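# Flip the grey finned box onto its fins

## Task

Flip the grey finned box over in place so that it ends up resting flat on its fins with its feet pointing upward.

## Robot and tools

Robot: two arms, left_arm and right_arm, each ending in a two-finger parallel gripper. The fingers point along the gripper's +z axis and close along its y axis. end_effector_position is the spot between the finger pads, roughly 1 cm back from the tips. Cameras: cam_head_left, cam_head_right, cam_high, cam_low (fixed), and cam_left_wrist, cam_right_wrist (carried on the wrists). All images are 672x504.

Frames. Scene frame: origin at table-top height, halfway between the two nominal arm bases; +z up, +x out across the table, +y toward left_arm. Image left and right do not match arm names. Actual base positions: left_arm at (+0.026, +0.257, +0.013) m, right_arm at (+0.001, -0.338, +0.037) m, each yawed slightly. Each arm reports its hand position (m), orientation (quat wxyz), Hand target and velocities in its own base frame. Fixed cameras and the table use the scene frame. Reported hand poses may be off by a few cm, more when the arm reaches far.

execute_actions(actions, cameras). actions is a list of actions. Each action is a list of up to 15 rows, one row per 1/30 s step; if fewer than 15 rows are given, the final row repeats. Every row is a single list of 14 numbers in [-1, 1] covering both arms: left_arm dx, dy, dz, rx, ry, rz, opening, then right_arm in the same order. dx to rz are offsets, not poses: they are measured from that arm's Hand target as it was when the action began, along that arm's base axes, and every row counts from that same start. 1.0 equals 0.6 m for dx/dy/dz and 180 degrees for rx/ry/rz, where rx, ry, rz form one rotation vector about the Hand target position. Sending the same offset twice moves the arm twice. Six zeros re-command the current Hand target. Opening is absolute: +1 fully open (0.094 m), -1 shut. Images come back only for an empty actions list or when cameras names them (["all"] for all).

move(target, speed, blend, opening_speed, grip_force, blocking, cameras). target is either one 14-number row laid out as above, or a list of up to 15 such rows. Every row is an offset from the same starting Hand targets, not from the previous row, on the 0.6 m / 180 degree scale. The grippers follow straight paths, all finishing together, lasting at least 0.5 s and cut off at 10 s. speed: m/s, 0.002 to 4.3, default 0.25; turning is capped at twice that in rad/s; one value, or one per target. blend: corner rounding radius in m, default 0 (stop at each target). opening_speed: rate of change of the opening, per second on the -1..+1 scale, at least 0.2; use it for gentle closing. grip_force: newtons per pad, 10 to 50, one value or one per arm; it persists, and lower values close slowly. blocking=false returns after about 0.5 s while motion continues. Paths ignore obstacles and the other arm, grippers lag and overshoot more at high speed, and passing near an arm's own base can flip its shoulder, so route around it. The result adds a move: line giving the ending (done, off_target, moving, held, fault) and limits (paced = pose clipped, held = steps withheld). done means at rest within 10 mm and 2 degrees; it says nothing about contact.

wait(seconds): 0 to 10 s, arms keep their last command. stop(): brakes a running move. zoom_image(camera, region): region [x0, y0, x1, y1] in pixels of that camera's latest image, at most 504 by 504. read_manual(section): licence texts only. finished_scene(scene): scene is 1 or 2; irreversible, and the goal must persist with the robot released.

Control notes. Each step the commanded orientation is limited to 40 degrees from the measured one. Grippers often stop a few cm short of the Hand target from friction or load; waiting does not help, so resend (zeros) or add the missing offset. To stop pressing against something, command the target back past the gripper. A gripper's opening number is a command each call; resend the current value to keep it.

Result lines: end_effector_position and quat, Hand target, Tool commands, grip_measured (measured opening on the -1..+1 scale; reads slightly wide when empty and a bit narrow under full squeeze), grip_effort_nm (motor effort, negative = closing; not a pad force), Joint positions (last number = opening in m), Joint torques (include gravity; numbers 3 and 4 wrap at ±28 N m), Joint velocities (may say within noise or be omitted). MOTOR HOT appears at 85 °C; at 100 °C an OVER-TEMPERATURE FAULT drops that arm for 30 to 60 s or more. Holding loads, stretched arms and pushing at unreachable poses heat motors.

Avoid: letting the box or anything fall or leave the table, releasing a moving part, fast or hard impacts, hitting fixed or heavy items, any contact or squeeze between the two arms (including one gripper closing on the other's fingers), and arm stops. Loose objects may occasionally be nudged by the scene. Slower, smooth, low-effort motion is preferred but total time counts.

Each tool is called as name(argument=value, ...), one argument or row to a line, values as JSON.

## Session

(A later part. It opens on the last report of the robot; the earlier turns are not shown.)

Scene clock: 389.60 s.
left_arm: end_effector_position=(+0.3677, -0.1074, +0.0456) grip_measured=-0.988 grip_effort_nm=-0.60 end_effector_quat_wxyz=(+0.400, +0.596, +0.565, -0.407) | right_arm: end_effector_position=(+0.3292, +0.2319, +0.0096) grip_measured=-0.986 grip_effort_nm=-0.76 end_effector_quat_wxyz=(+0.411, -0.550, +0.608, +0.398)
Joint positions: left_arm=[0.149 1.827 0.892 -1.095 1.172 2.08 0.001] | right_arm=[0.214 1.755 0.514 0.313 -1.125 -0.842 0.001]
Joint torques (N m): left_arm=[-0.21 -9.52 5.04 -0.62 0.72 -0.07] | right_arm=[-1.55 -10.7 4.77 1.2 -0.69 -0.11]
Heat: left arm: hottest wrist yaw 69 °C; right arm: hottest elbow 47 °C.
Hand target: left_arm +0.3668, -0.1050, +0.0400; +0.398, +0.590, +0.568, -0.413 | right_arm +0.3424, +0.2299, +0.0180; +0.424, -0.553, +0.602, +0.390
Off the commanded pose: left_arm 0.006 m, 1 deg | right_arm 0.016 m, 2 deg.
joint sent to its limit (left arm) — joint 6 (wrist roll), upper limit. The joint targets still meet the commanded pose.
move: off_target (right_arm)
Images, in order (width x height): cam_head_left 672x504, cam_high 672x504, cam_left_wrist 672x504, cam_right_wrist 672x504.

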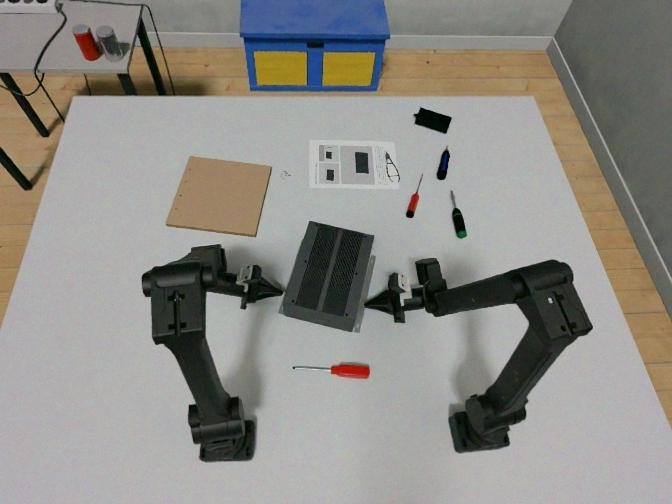

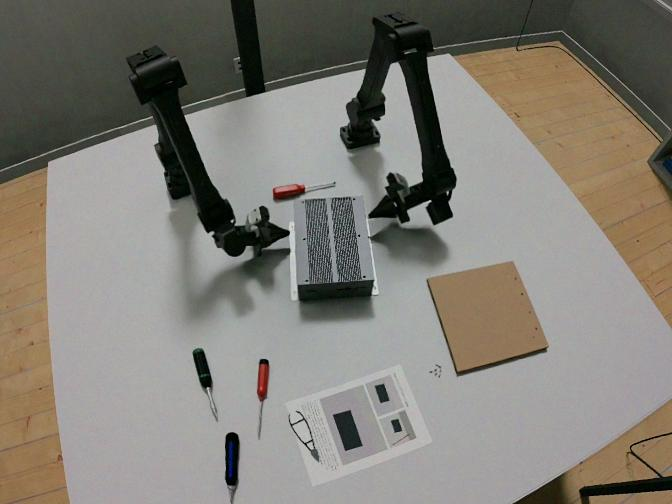

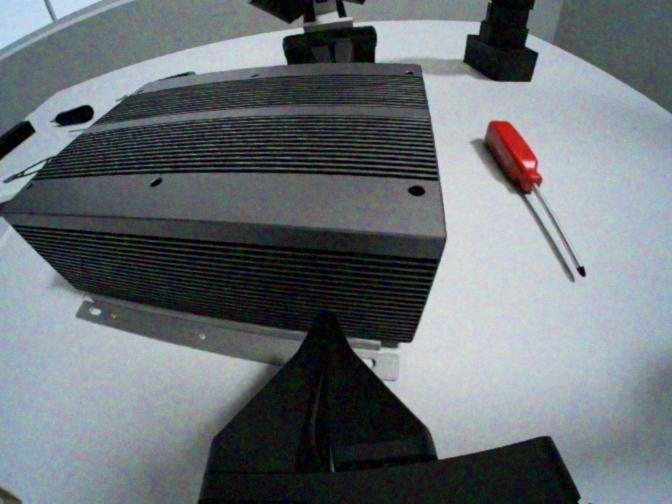

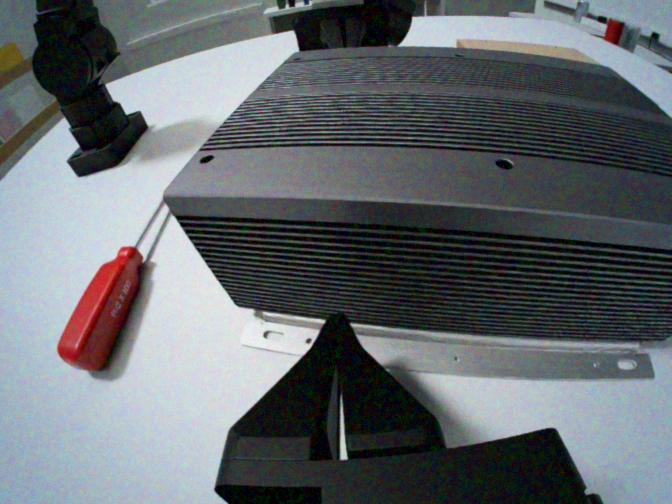

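move(
  target=[
    [0,0.01,0,0,0,0,-1, 0.029,-0.133,0.02,0,0,0,-1],
    [0,0.01,0,0,0,0,-1, 0.254,-0.108,0.02,0,0,0,-1],
  ],
  speed=0.1,
  blend=[0.03,0],
  cameras=["cam_head_left","cam_left_wrist","cam_right_wrist"],
)

Scene clock: 546.87 s.
left_arm: end_effector_position=(+0.3683, -0.1031, +0.0452) grip_measured=-0.988 grip_effort_nm=-0.60 end_effector_quat_wxyz=(+0.400, +0.593, +0.569, -0.405) | right_arm: end_effector_position=(+0.4847, +0.1581, +0.0278) grip_measured=-0.986 grip_effort_nm=-0.76 end_effector_quat_wxyz=(+0.426, -0.548, +0.605, +0.389)
Joint positions: left_arm=[0.16 1.827 0.892 -1.097 1.168 2.081 0.001] | right_arm=[-0.01 1.932 1.017 -0.423 -1.22 -1.319 0.001]
Joint torques (N m): left_arm=[0.21 -9.76 4.88 -0.64 0.53 -0.07] | right_arm=[0.79 -13.27 7.46 0.58 -0.58 0.07]
Heat: left arm: hottest elbow 37 °C; right arm: hottest elbow 36 °C.
Hand target: left_arm +0.3668, -0.0991, +0.0401; +0.398, +0.591, +0.568, -0.413 | right_arm +0.4949, +0.1651, +0.0300; +0.424, -0.553, +0.602, +0.390
Off the commanded pose: left_arm 0.007 m, 1 deg | right_arm 0.012 m, 1 deg.
joint sent to its limit (left arm) — joint 6 (wrist roll), upper limit. The joint targets still meet the commanded pose.
move: off_target (right_arm)
Images, in order (width x height): cam_head_left 672x504, cam_left_wrist 672x504, cam_right_wrist 672x504.

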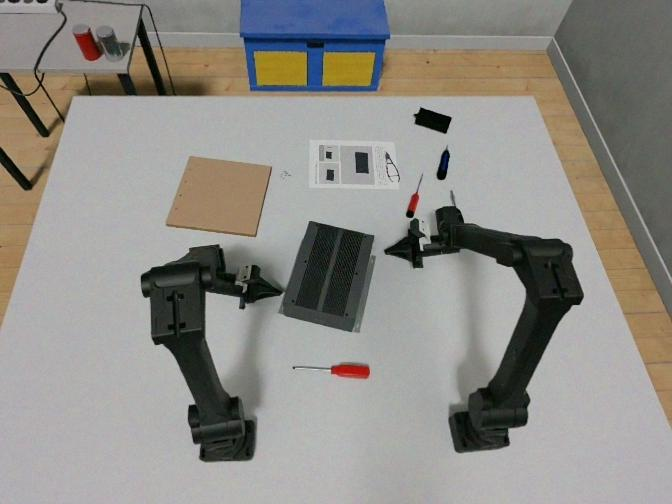

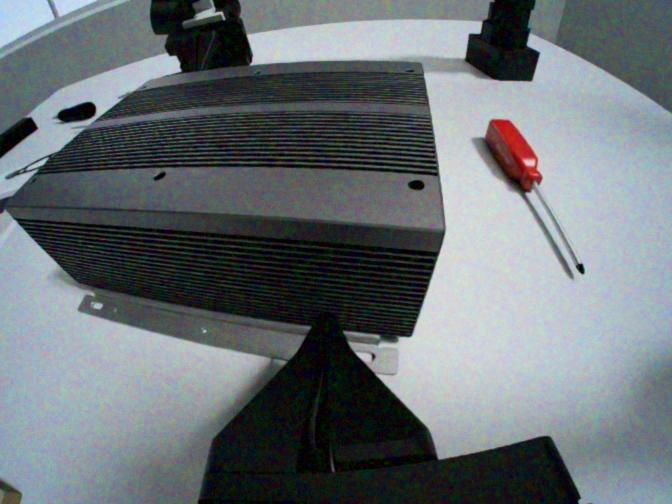

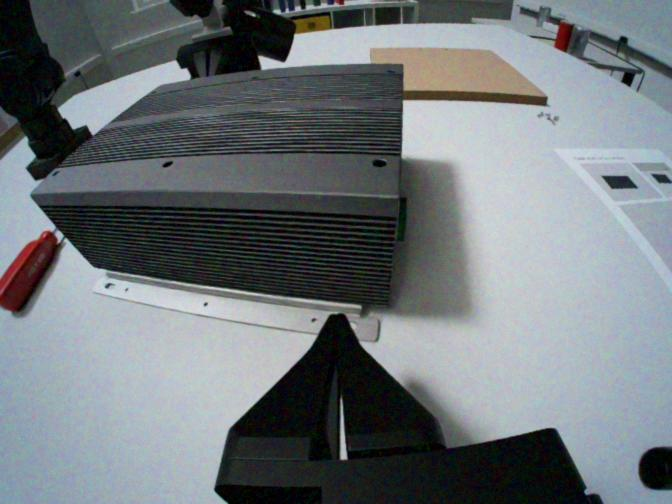

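move(
  target=[
    [0,-0.0148,0,0,0,0,-1, 0.005,0.063,-0.003,0,0,0,-1],
    [-0.036,-0.08,0,0,0,0,-1, 0.0335,0.1415,-0.003,0,0,0,-1],
  ],
  speed=0.05,
  blend=[0.005,0],
  cameras=["cam_head_left","cam_left_wrist","cam_right_wrist"],
)

zoom_image(
  camera="cam_head_left",
  region=[260, 190, 400, 340],
)

Scene clock: 570.33 s.
left_arm: end_effector_position=(+0.3480, -0.1344, +0.0352) grip_measured=-0.989 grip_effort_nm=-0.60 end_effector_quat_wxyz=(+0.398, +0.583, +0.578, -0.409) | right_arm: end_effector_position=(+0.5135, +0.2192, +0.0280) grip_measured=-0.986 grip_effort_nm=-0.76 end_effector_quat_wxyz=(+0.427, -0.536, +0.621, +0.381)
Joint positions: left_arm=[0.083 1.772 0.774 -0.835 1.202 1.842 0.001] | right_arm=[0.117 1.955 1.023 -0.052 -1.144 -0.923 0.001]
Joint torques (N m): left_arm=[-3.78 -11.22 4.42 0.59 1.12 -0.32] | right_arm=[3.66 -13.63 7.75 1.92 -0.71 0.02]
Heat: left arm: hottest elbow 37 °C; right arm: hottest elbow 38 °C.
Hand target: left_arm +0.3453, -0.1471, +0.0401; +0.398, +0.590, +0.568, -0.413 | right_arm +0.5149, +0.2501, +0.0281; +0.424, -0.553, +0.602, +0.390
Off the commanded pose: left_arm 0.014 m, 2 deg | right_arm 0.031 m, 3 deg.
move: off_target (left_arm, right_arm)
Images, in order (width x height): cam_head_left 672x504, cam_left_wrist 672x504, cam_right_wrist 672x504.

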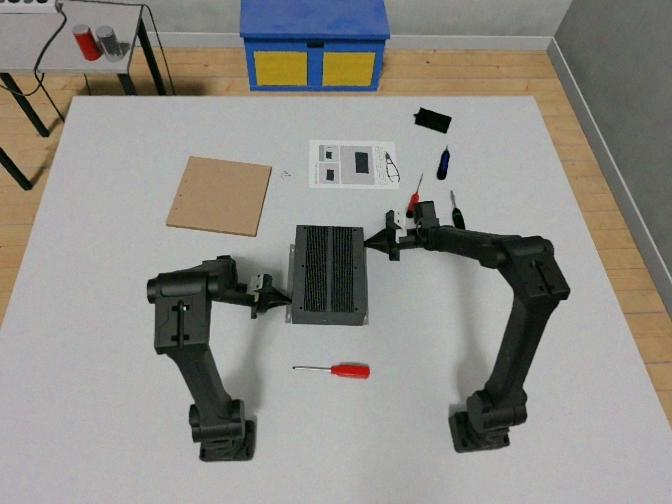

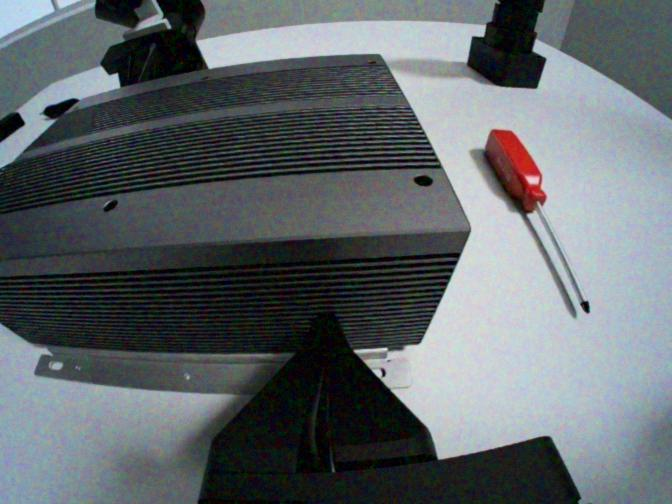

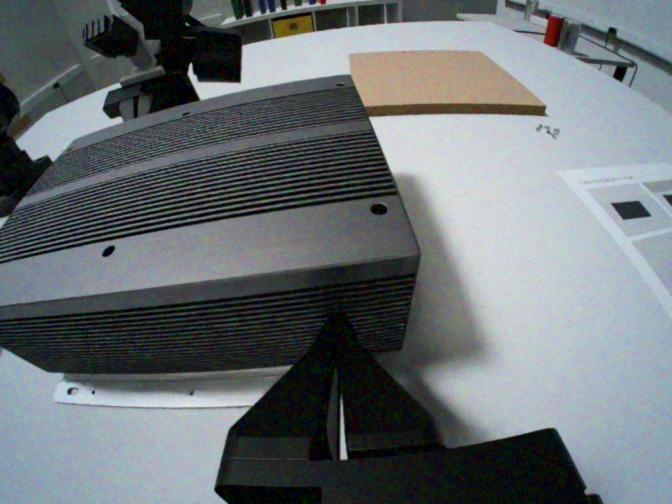

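Scaled by 3.360.

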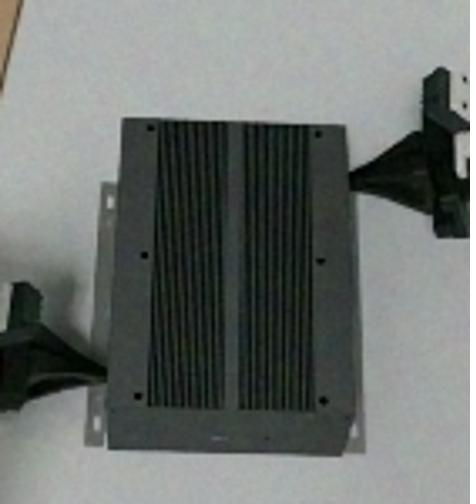

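move(
  target=[-0.02,-0.036,0.003,0,0,0,-1, 0.0167,0.0367,0,0,0,0,-1],
  speed=0.05,
  cameras=["cam_head_left","cam_left_wrist","cam_right_wrist"],
)

zoom_image(
  camera="cam_head_left",
  region=[260, 190, 400, 340],
)

Scene clock: 582.07 s.
left_arm: end_effector_position=(+0.3313, -0.1572, +0.0357) grip_measured=-0.989 grip_effort_nm=-0.60 end_effector_quat_wxyz=(+0.393, +0.579, +0.582, -0.414) | right_arm: end_effector_position=(+0.5287, +0.2364, +0.0281) grip_measured=-0.986 grip_effort_nm=-0.76 end_effector_quat_wxyz=(+0.430, -0.534, +0.623, +0.376)
Joint positions: left_arm=[0.019 1.716 0.696 -0.664 1.212 1.664 0.001] | right_arm=[0.148 1.979 1.058 0.007 -1.116 -0.85 0.001]
Joint torques (N m): left_arm=[-3.6 -10.17 5.12 1.25 1.11 -0.35] | right_arm=[3.84 -13.74 7.24 1.8 -0.92 0.06]
Heat: left arm: hottest elbow 37 °C; right arm: hottest elbow 38 °C.
Hand target: left_arm +0.3333, -0.1686, +0.0419; +0.398, +0.591, +0.568, -0.413 | right_arm +0.5248, +0.2721, +0.0281; +0.424, -0.553, +0.602, +0.390
Off the commanded pose: left_arm 0.013 m, 2 deg | right_arm 0.036 m, 4 deg.
move: off_target (left_arm, right_arm)
Images, in order (width x height): cam_head_left 672x504, cam_left_wrist 672x504, cam_right_wrist 672x504.

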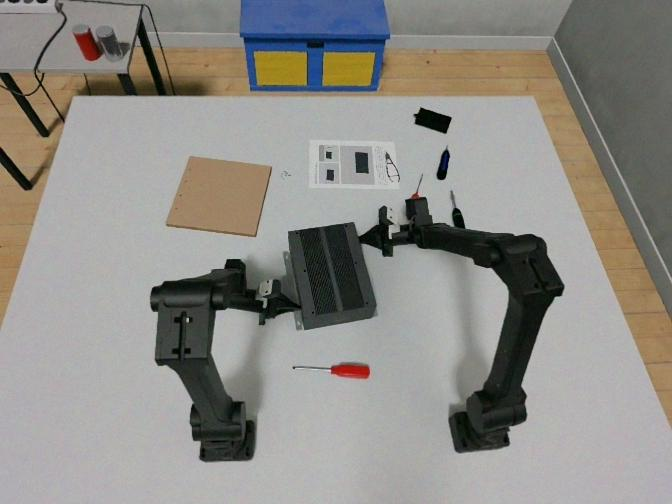

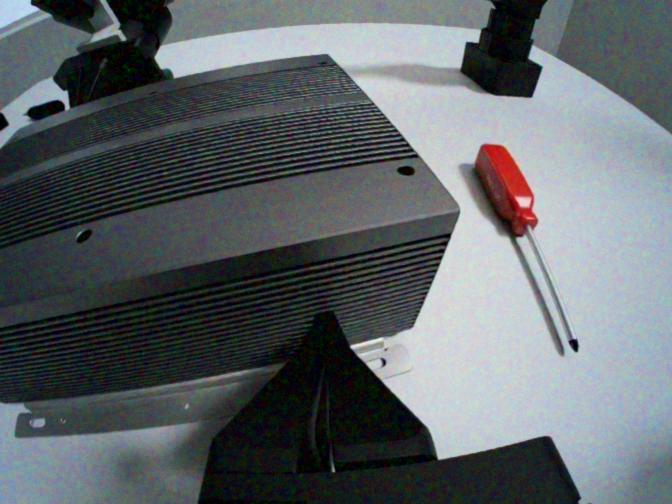

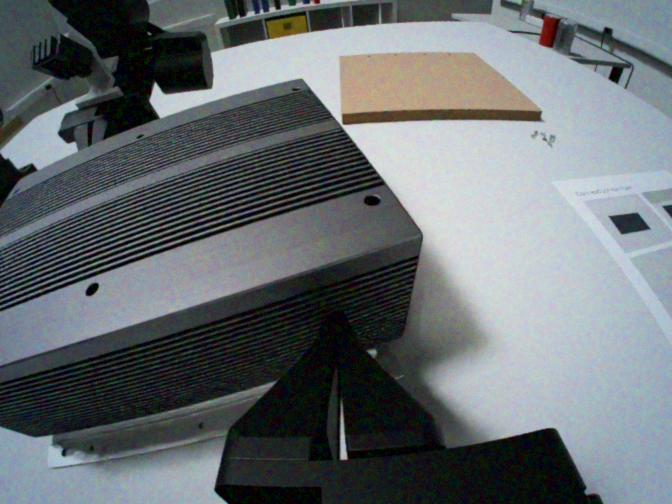

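Scaled by 3.360.

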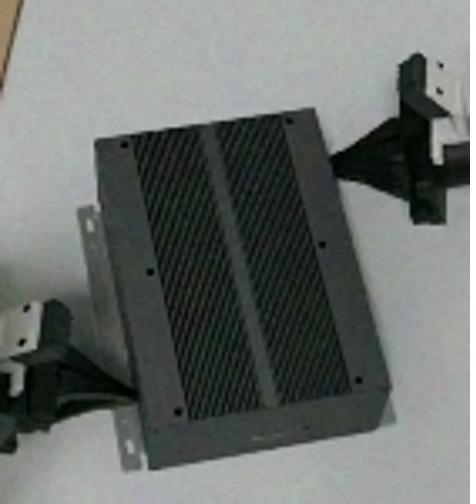

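move(
  target=[0.02,0.12,0,0,0,0,-1, 0,-0.17,0,0,0,0,-1],
  speed=0.08,
  cameras=["cam_head_left","cam_left_wrist","cam_right_wrist"],
)

zoom_image(
  camera="cam_head_left",
  region=[260, 190, 400, 340],
)

Scene clock: 590.87 s.
left_arm: end_effector_position=(+0.3374, -0.1012, +0.0445) grip_measured=-0.989 grip_effort_nm=-0.60 end_effector_quat_wxyz=(+0.396, +0.587, +0.578, -0.406) | right_arm: end_effector_position=(+0.5108, +0.1753, +0.0250) grip_measured=-0.986 grip_effort_nm=-0.76 end_effector_quat_wxyz=(+0.415, -0.551, +0.606, +0.397)
Joint positions: left_arm=[0.179 1.774 0.802 -1.077 1.158 2.081 0.001] | right_arm=[0.025 1.985 1.108 -0.436 -1.211 -1.272 0.001]
Joint torques (N m): left_arm=[-0.21 -8.29 6.38 -0.66 0.53 -0.07] | right_arm=[-1.79 -14.51 7.75 0.57 -0.83 -0.08]
Heat: left arm: hottest elbow 37 °C; right arm: hottest elbow 38 °C.
Hand target: left_arm +0.3453, -0.0967, +0.0419; +0.398, +0.591, +0.568, -0.413 | right_arm +0.5250, +0.1701, +0.0282; +0.424, -0.553, +0.602, +0.390
Off the commanded pose: left_arm 0.009 m, 2 deg | right_arm 0.015 m, 1 deg.
joint sent to its limit (left arm) — joint 6 (wrist roll), upper limit. The joint targets still meet the commanded pose.
move: off_target (right_arm)
Images, in order (width x height): cam_head_left 672x504, cam_left_wrist 672x504, cam_right_wrist 672x504.

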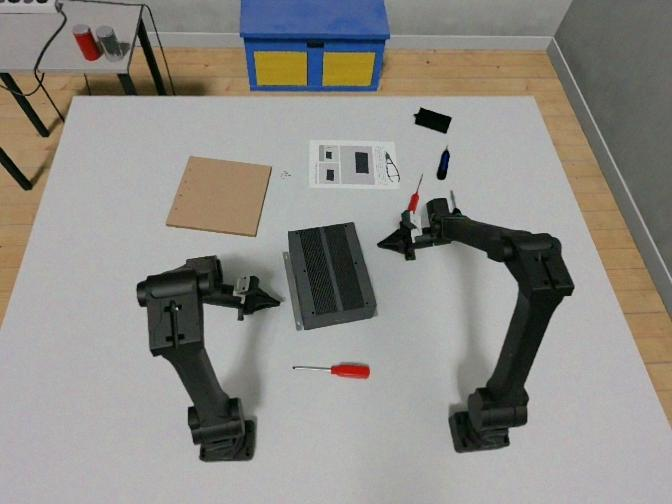

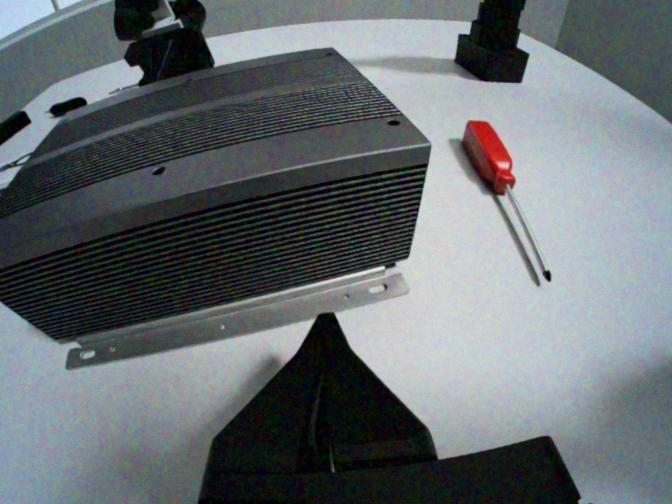

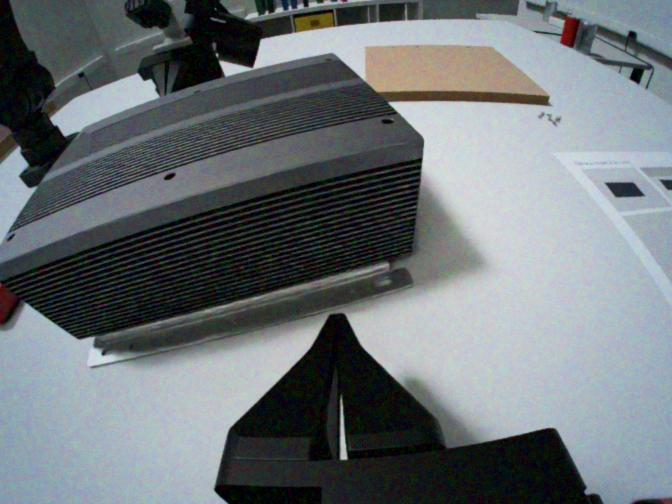

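Scaled by 3.360.

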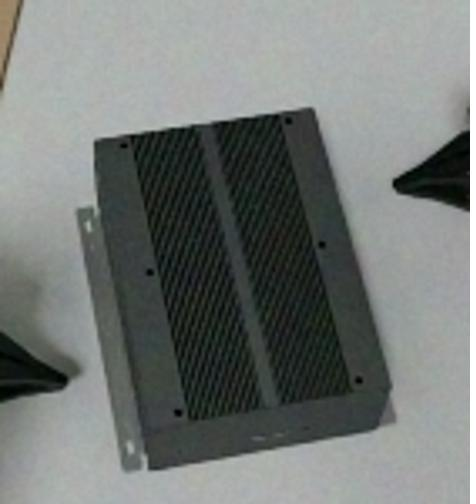

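move(
  target=[
    [0,0.02,0,-0.022,-0.002,0.037,-1, -0.042,-0.083,0.02,0.0148,-0.0006,0.009,-1],
    [-0.0305,0.0,0.0,-0.0444,-0.0034,0.0737,-1, -0.272,-0.05,0.003,0.0444,-0.0019,0.0272,-1],
    [-0.0305,-0.0405,-0.003,-0.0444,-0.0034,0.0737,-1, -0.272,0.0215,-0.0137,0.0444,-0.0019,0.0272,-1],
  ],
  speed=0.1,
  blend=[0.03,0.02,0],
  cameras=["cam_head_left","cam_low","cam_left_wrist","cam_right_wrist"],
)

Scene clock: 672.97 s.
left_arm: end_effector_position=(+0.3273, -0.1183, +0.0374) grip_measured=-0.989 grip_effort_nm=-0.60 end_effector_quat_wxyz=(+0.485, +0.491, +0.602, -0.402) | right_arm: end_effector_position=(+0.3622, +0.1785, +0.0165) grip_measured=-0.986 grip_effort_nm=-0.76 end_effector_quat_wxyz=(-0.445, +0.544, -0.552, -0.449)
Joint positions: left_arm=[0.166 1.699 0.534 -0.27 1.362 1.424 0.001] | right_arm=[0.023 1.865 0.714 -0.294 -1.368 -1.429 0.001]
Joint torques (N m): left_arm=[-1.61 -9.17 3.58 1.2 0.63 -0.33] | right_arm=[0.62 -12.16 3.04 0.96 -0.61 0.06]
Heat: left arm: hottest elbow 38 °C; right arm: hottest elbow 39 °C.
Hand target: left_arm +0.3269, -0.1210, +0.0400; +0.486, +0.494, +0.600, -0.400 | right_arm +0.3618, +0.1830, +0.0200; -0.446, +0.549, -0.548, -0.447
Off the commanded pose: left_arm 0.004 m, 1 deg | right_arm 0.006 m, 1 deg.
move: done
Images, in order (width x height): cam_head_left 672x504, cam_low 672x504, cam_left_wrist 672x504, cam_right_wrist 672x504.

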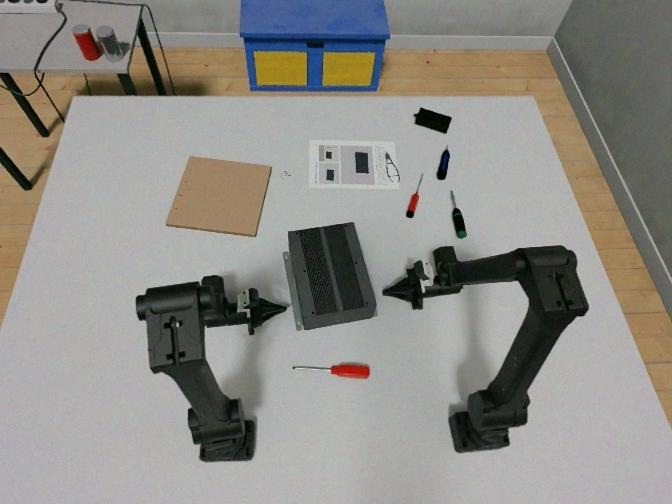

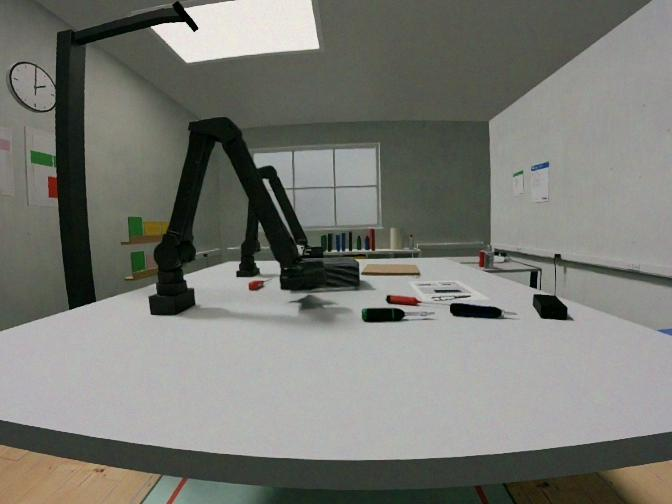

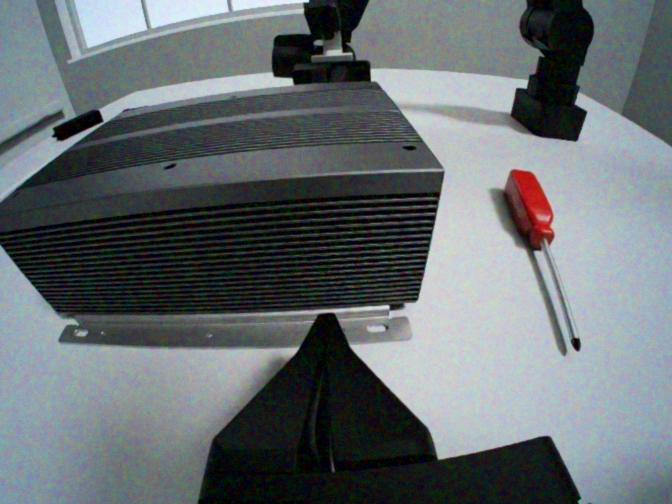

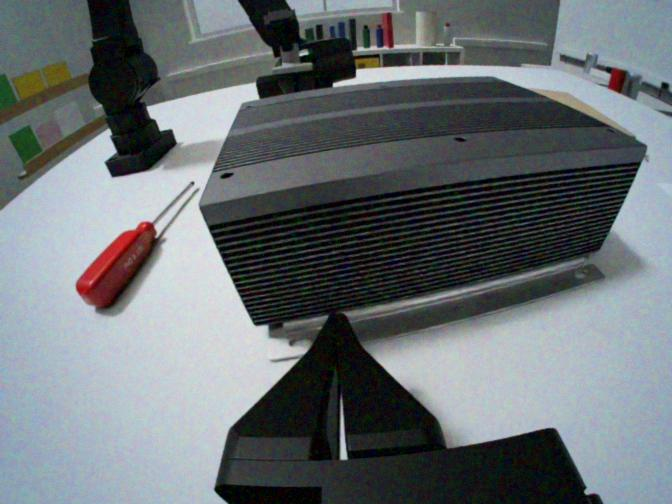

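move(
  target=[
    [0.0027,-0.055,0.01,0,0,0,-1, -0.0088,0.0492,0,0,0,0,-1],
    [-0.046,-0.1408,0.01,0,0,-0.0516,-1, -0.0635,0.1517,0,0,0,0.0557,-1],
  ],
  speed=0.05,
  cameras=["cam_head_left","cam_left_wrist","cam_right_wrist"],
)

zoom_image(
  camera="cam_head_left",
  region=[260, 190, 400, 340],
)

Scene clock: 721.90 s.
left_arm: end_effector_position=(+0.3229, -0.1602, +0.0448) grip_measured=-0.989 grip_effort_nm=-0.60 end_effector_quat_wxyz=(+0.478, +0.505, +0.595, -0.403) | right_arm: end_effector_position=(+0.3524, +0.2156, +0.0161) grip_measured=-0.986 grip_effort_nm=-0.76 end_effector_quat_wxyz=(-0.436, +0.555, -0.547, -0.451)
Joint positions: left_arm=[0.026 1.651 0.445 0.192 1.312 1.003 0.001] | right_arm=[0.129 1.847 0.645 0.073 -1.333 -1.108 0.001]
Joint torques (N m): left_arm=[-11.28 -7.53 3.79 0.77 1.27 -0.04] | right_arm=[10.75 -11.16 3.93 0.72 -1.22 -0.15]
Heat: left arm: hottest elbow 36 °C; right arm: hottest elbow 36 °C.
Hand target: left_arm +0.2993, -0.2054, +0.0460; +0.452, +0.541, +0.558, -0.438 | right_arm +0.3236, +0.2740, +0.0199; -0.405, +0.594, -0.498, -0.484
Off the commanded pose: left_arm 0.051 m, 8 deg | right_arm 0.065 m, 9 deg.
move: off_target (left_arm, right_arm)
Images, in order (width x height): cam_head_left 672x504, cam_left_wrist 672x504, cam_right_wrist 672x504.

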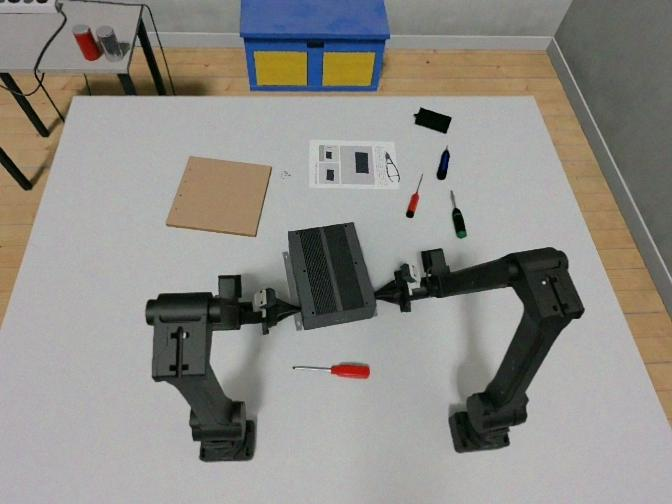

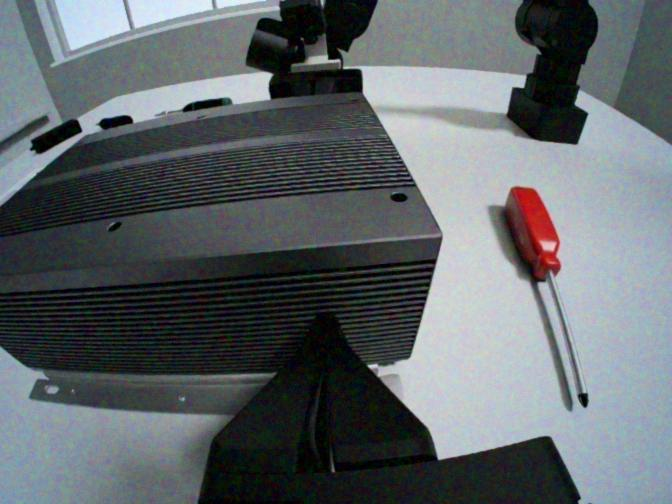

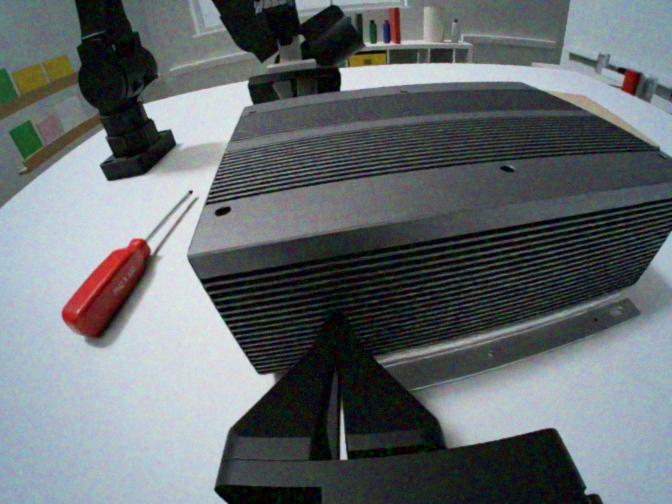

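Scaled by 3.360.

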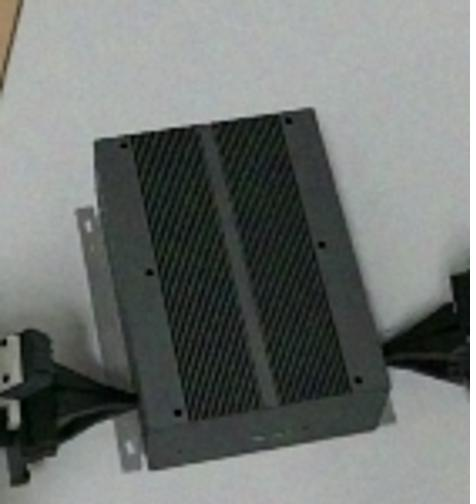

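move(
  target=[0.02,0.0,0.11,0,0,0,-1, 0.024,0.0075,0.11,0,0,0,-1],
  speed=0.05,
  cameras=["cam_low","cam_left_wrist","cam_right_wrist"],
)

zoom_image(
  camera="cam_low",
  region=[240, 210, 380, 315],
)

Scene clock: 751.67 s.
left_arm: end_effector_position=(+0.2987, -0.1694, +0.0724) grip_measured=-0.989 grip_effort_nm=-0.59 end_effector_quat_wxyz=(+0.431, +0.494, +0.623, -0.427) | right_arm: end_effector_position=(+0.3486, +0.2128, +0.0431) grip_measured=-0.986 grip_effort_nm=-0.76 end_effector_quat_wxyz=(-0.402, +0.546, -0.579, -0.452)
Joint positions: left_arm=[-0.008 1.473 0.439 -0.104 1.274 1.011 0.001] | right_arm=[0.129 1.726 0.658 -0.159 -1.283 -1.126 0.001]
Joint torques (N m): left_arm=[-9 -9.82 10.15 1.73 2.84 -0.29] | right_arm=[11.22 -14.56 7.79 0.64 -3.59 0.09]
Heat: left arm: hottest elbow 36 °C; right arm: hottest elbow 36 °C.
Hand target: left_arm +0.3114, -0.2055, +0.1121; +0.452, +0.541, +0.558, -0.438 | right_arm +0.3380, +0.2785, +0.0859; -0.405, +0.594, -0.498, -0.484
Off the commanded pose: left_arm 0.055 m, 10 deg | right_arm 0.079 m, 11 deg.
move: off_target (left_arm, right_arm)
Images, in order (width x height): cam_low 672x504, cam_left_wrist 672x504, cam_right_wrist 672x504.

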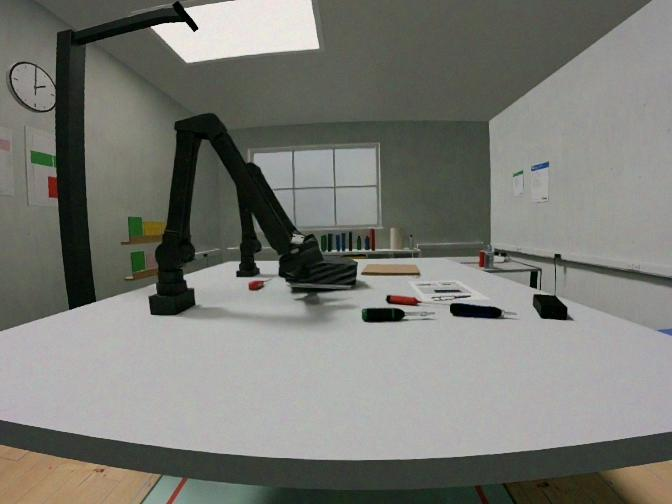

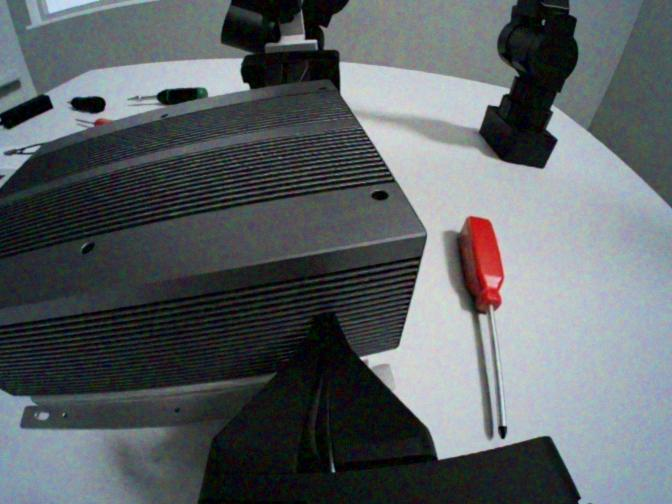

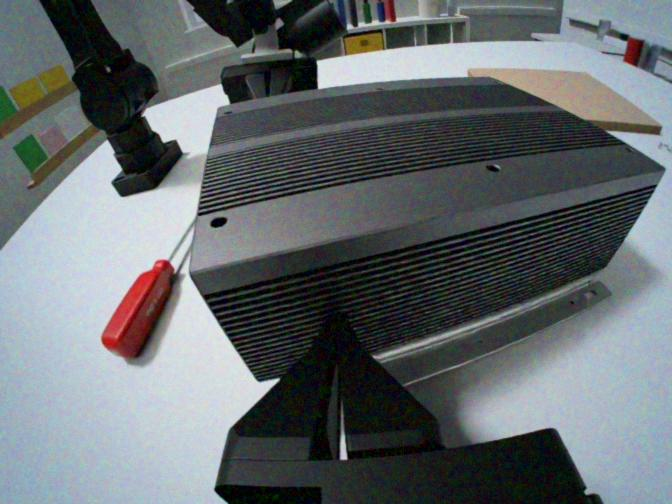

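Scaled by 3.600.

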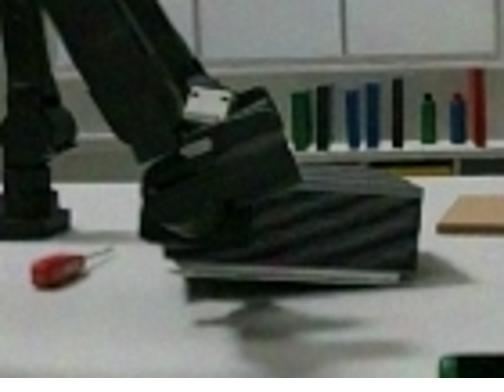

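move(
  target=[0.045,0.0,0.0,0,0,0,-1, 0.02,0.006,0.0,0,0,0,-1],
  speed=0.05,
  cameras=["cam_head_left","cam_left_wrist","cam_right_wrist"],
)

zoom_image(
  camera="cam_head_left",
  region=[260, 190, 400, 340],
)

Scene clock: 802.73 s.
left_arm: end_effector_position=(+0.3043, -0.1704, +0.0773) grip_measured=-0.989 grip_effort_nm=-0.59 end_effector_quat_wxyz=(+0.425, +0.487, +0.623, -0.441) | right_arm: end_effector_position=(+0.3618, +0.2140, +0.0484) grip_measured=-0.986 grip_effort_nm=-0.76 end_effector_quat_wxyz=(-0.404, +0.550, -0.579, -0.446)
Joint positions: left_arm=[-0.008 1.484 0.467 -0.149 1.294 1.011 0.001] | right_arm=[0.129 1.727 0.694 -0.188 -1.273 -1.129 0.001]
Joint torques (N m): left_arm=[-8.29 -6.59 13.53 2.06 2.21 -0.09] | right_arm=[11.81 -12.57 8.13 1.17 -3.96 0.04]
Heat: left arm: hottest wrist yaw 47 °C; right arm: hottest wrist yaw 51 °C.
Hand target: left_arm +0.3384, -0.2055, +0.1121; +0.452, +0.541, +0.558, -0.438 | right_arm +0.3499, +0.2821, +0.0860; -0.405, +0.594, -0.498, -0.484
Off the commanded pose: left_arm 0.060 m, 10 deg | right_arm 0.079 m, 12 deg.
move: off_target (left_arm, right_arm)
Images, in order (width x height): cam_head_left 672x504, cam_left_wrist 672x504, cam_right_wrist 672x504.

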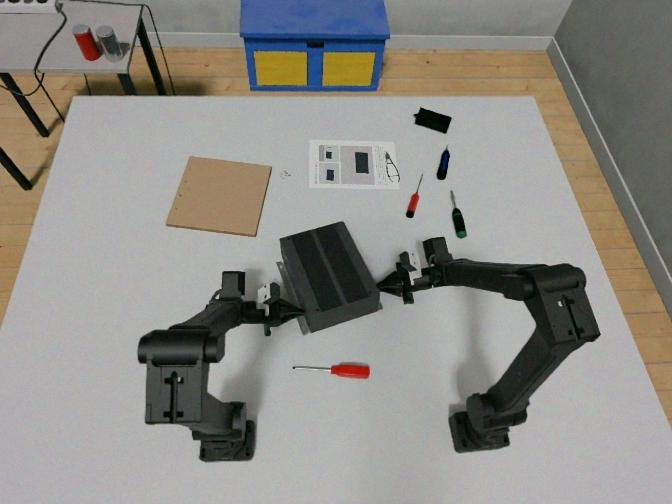

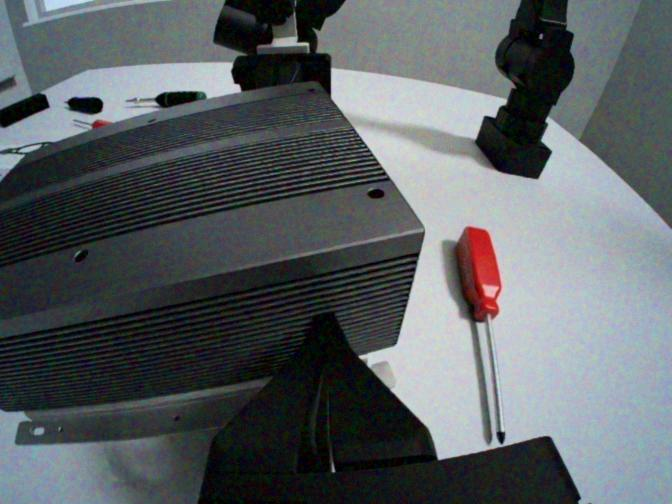

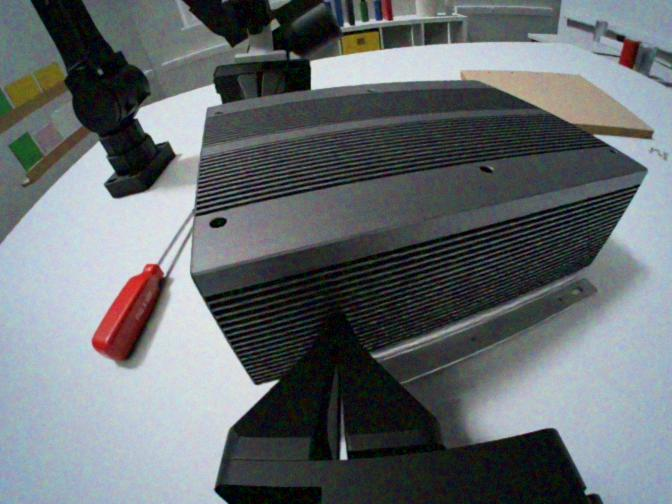

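Scaled by 3.360.

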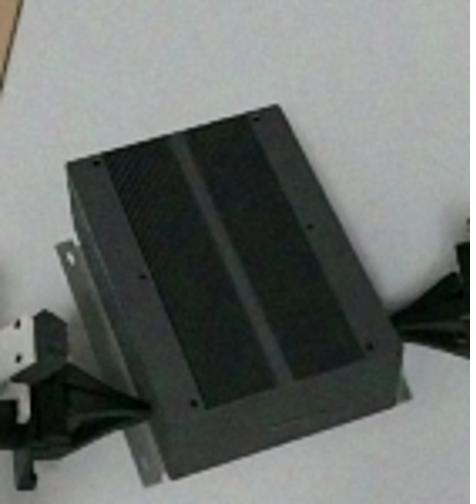

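move(
  target=[
    [-0.033,0,-0.11,0,0,0,-1, -0.02,-0.006,-0.11,0,0,0,-1],
    [-0.047,0.134,-0.112,0,0,0.0516,-1, 0.02,-0.1785,-0.11,0,0,-0.0557,-1],
  ],
  speed=0.06,
  cameras=["cam_head_left","cam_left_wrist","cam_right_wrist"],
)

zoom_image(
  camera="cam_head_left",
  region=[260, 190, 400, 340],
)

Scene clock: 825.60 s.
left_arm: end_effector_position=(+0.2994, -0.1295, +0.0388) grip_measured=-0.989 grip_effort_nm=-0.60 end_effector_quat_wxyz=(+0.475, +0.488, +0.606, -0.410) | right_arm: end_effector_position=(+0.3497, +0.1794, +0.0181) grip_measured=-0.986 grip_effort_nm=-0.75 end_effector_quat_wxyz=(-0.438, +0.548, -0.550, -0.453)
Joint positions: left_arm=[0.142 1.644 0.451 -0.2 1.355 1.354 0.001] | right_arm=[0.027 1.849 0.702 -0.368 -1.364 -1.494 0.001]
Joint torques (N m): left_arm=[0.09 -7.71 5.33 0.49 0.86 -0.09] | right_arm=[-1.49 -9.76 5.24 0.2 -0.86 -0.18]
Heat: left arm: hottest elbow 44 °C; right arm: hottest wrist yaw 55 °C.
Hand target: left_arm +0.3101, -0.1250, +0.0449; +0.486, +0.494, +0.600, -0.400 | right_arm +0.3621, +0.1749, +0.0201; -0.446, +0.549, -0.548, -0.447
Off the commanded pose: left_arm 0.013 m, 2 deg | right_arm 0.013 m, 1 deg.
move: off_target (left_arm, right_arm)
Images, in order (width x height): cam_head_left 672x504, cam_left_wrist 672x504, cam_right_wrist 672x504.

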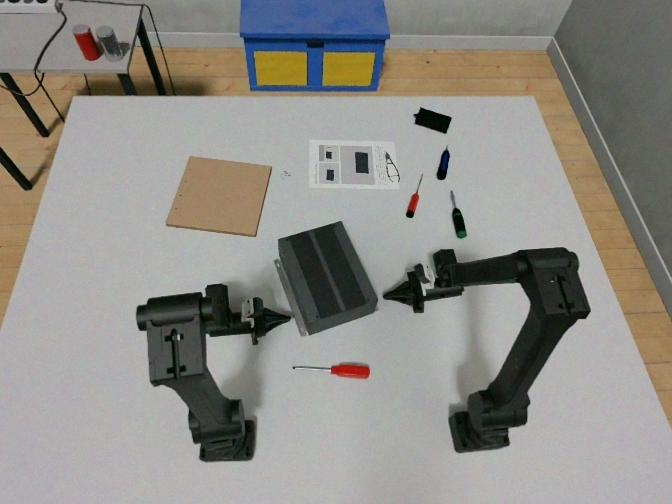

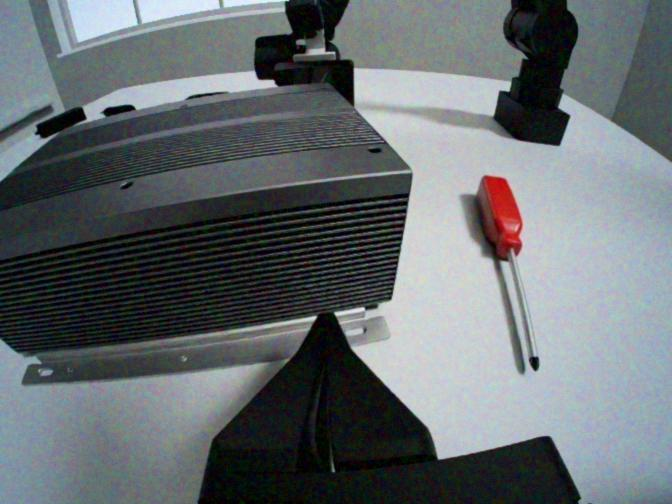

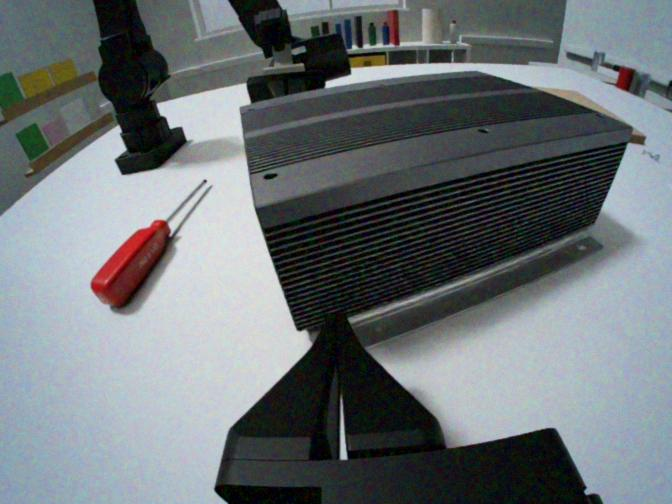

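Scaled by 3.360.

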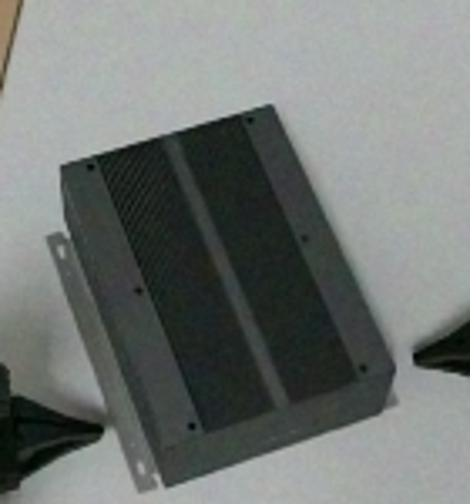

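move(
  target=[
    [0.033,0.108,0.017,0,0,0,-1, 0,0,0,0,0,0,-1],
    [0.2915,0.108,0.0085,0,0,0,-1, 0.012,0,0,0,0,0,-1],
  ],
  speed=0.1,
  blend=[0.03,0],
  cameras=["cam_head_left","cam_left_wrist","cam_right_wrist"],
)

Scene clock: 883.60 s.
left_arm: end_effector_position=(+0.4767, -0.0578, +0.0554) grip_measured=-0.989 grip_effort_nm=-0.59 end_effector_quat_wxyz=(+0.487, +0.494, +0.600, -0.398) | right_arm: end_effector_position=(+0.3579, +0.1796, +0.0195) grip_measured=-0.986 grip_effort_nm=-0.76 end_effector_quat_wxyz=(-0.439, +0.549, -0.549, -0.452)
Joint positions: left_arm=[0.242 1.953 1.08 -0.903 1.356 1.785 0.001] | right_arm=[0.027 1.856 0.725 -0.382 -1.364 -1.498 0.001]
Joint torques (N m): left_arm=[-1.61 -11.99 7.36 0.64 0.82 -0.35] | right_arm=[-1.96 -9.35 4.89 0.21 -0.85 -0.15]
Heat: left arm: hottest elbow 39 °C; right arm: hottest elbow 38 °C.
Hand target: left_arm +0.4850, -0.0604, +0.0500; +0.486, +0.494, +0.600, -0.400 | right_arm +0.3693, +0.1749, +0.0200; -0.446, +0.549, -0.548, -0.447
Off the commanded pose: left_arm 0.010 m, 0 deg | right_arm 0.012 m, 1 deg.
move: off_target (right_arm)
Images, in order (width x height): cam_head_left 672x504, cam_left_wrist 672x504, cam_right_wrist 672x504.

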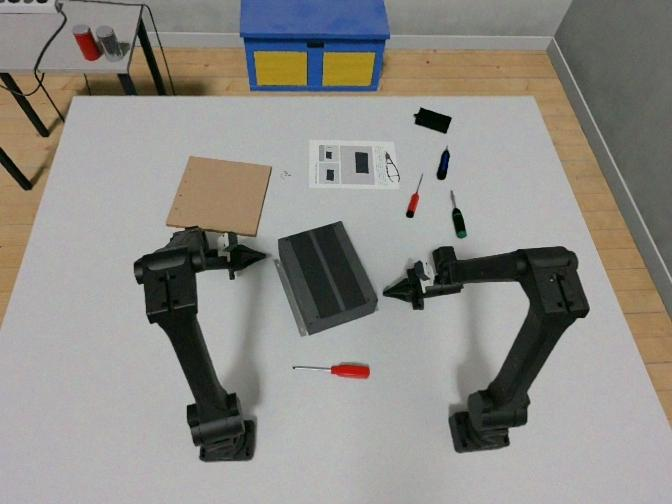

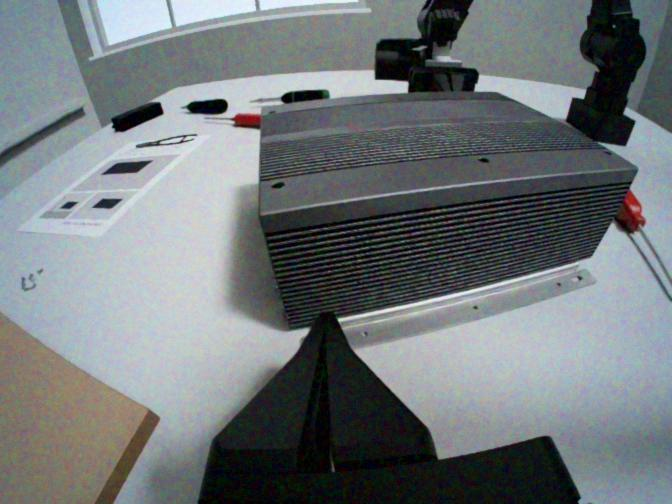

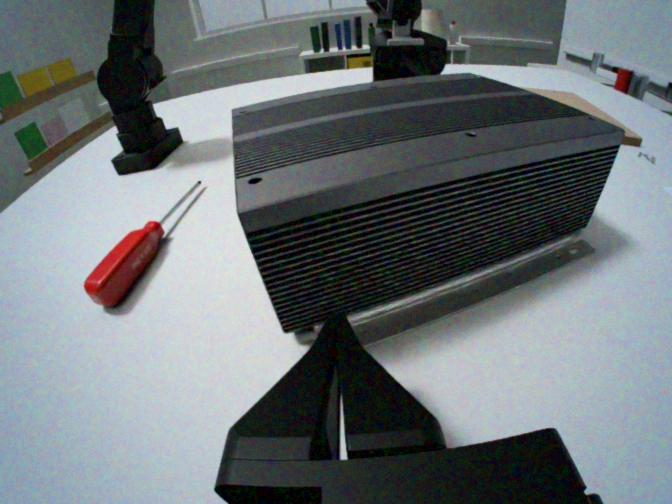

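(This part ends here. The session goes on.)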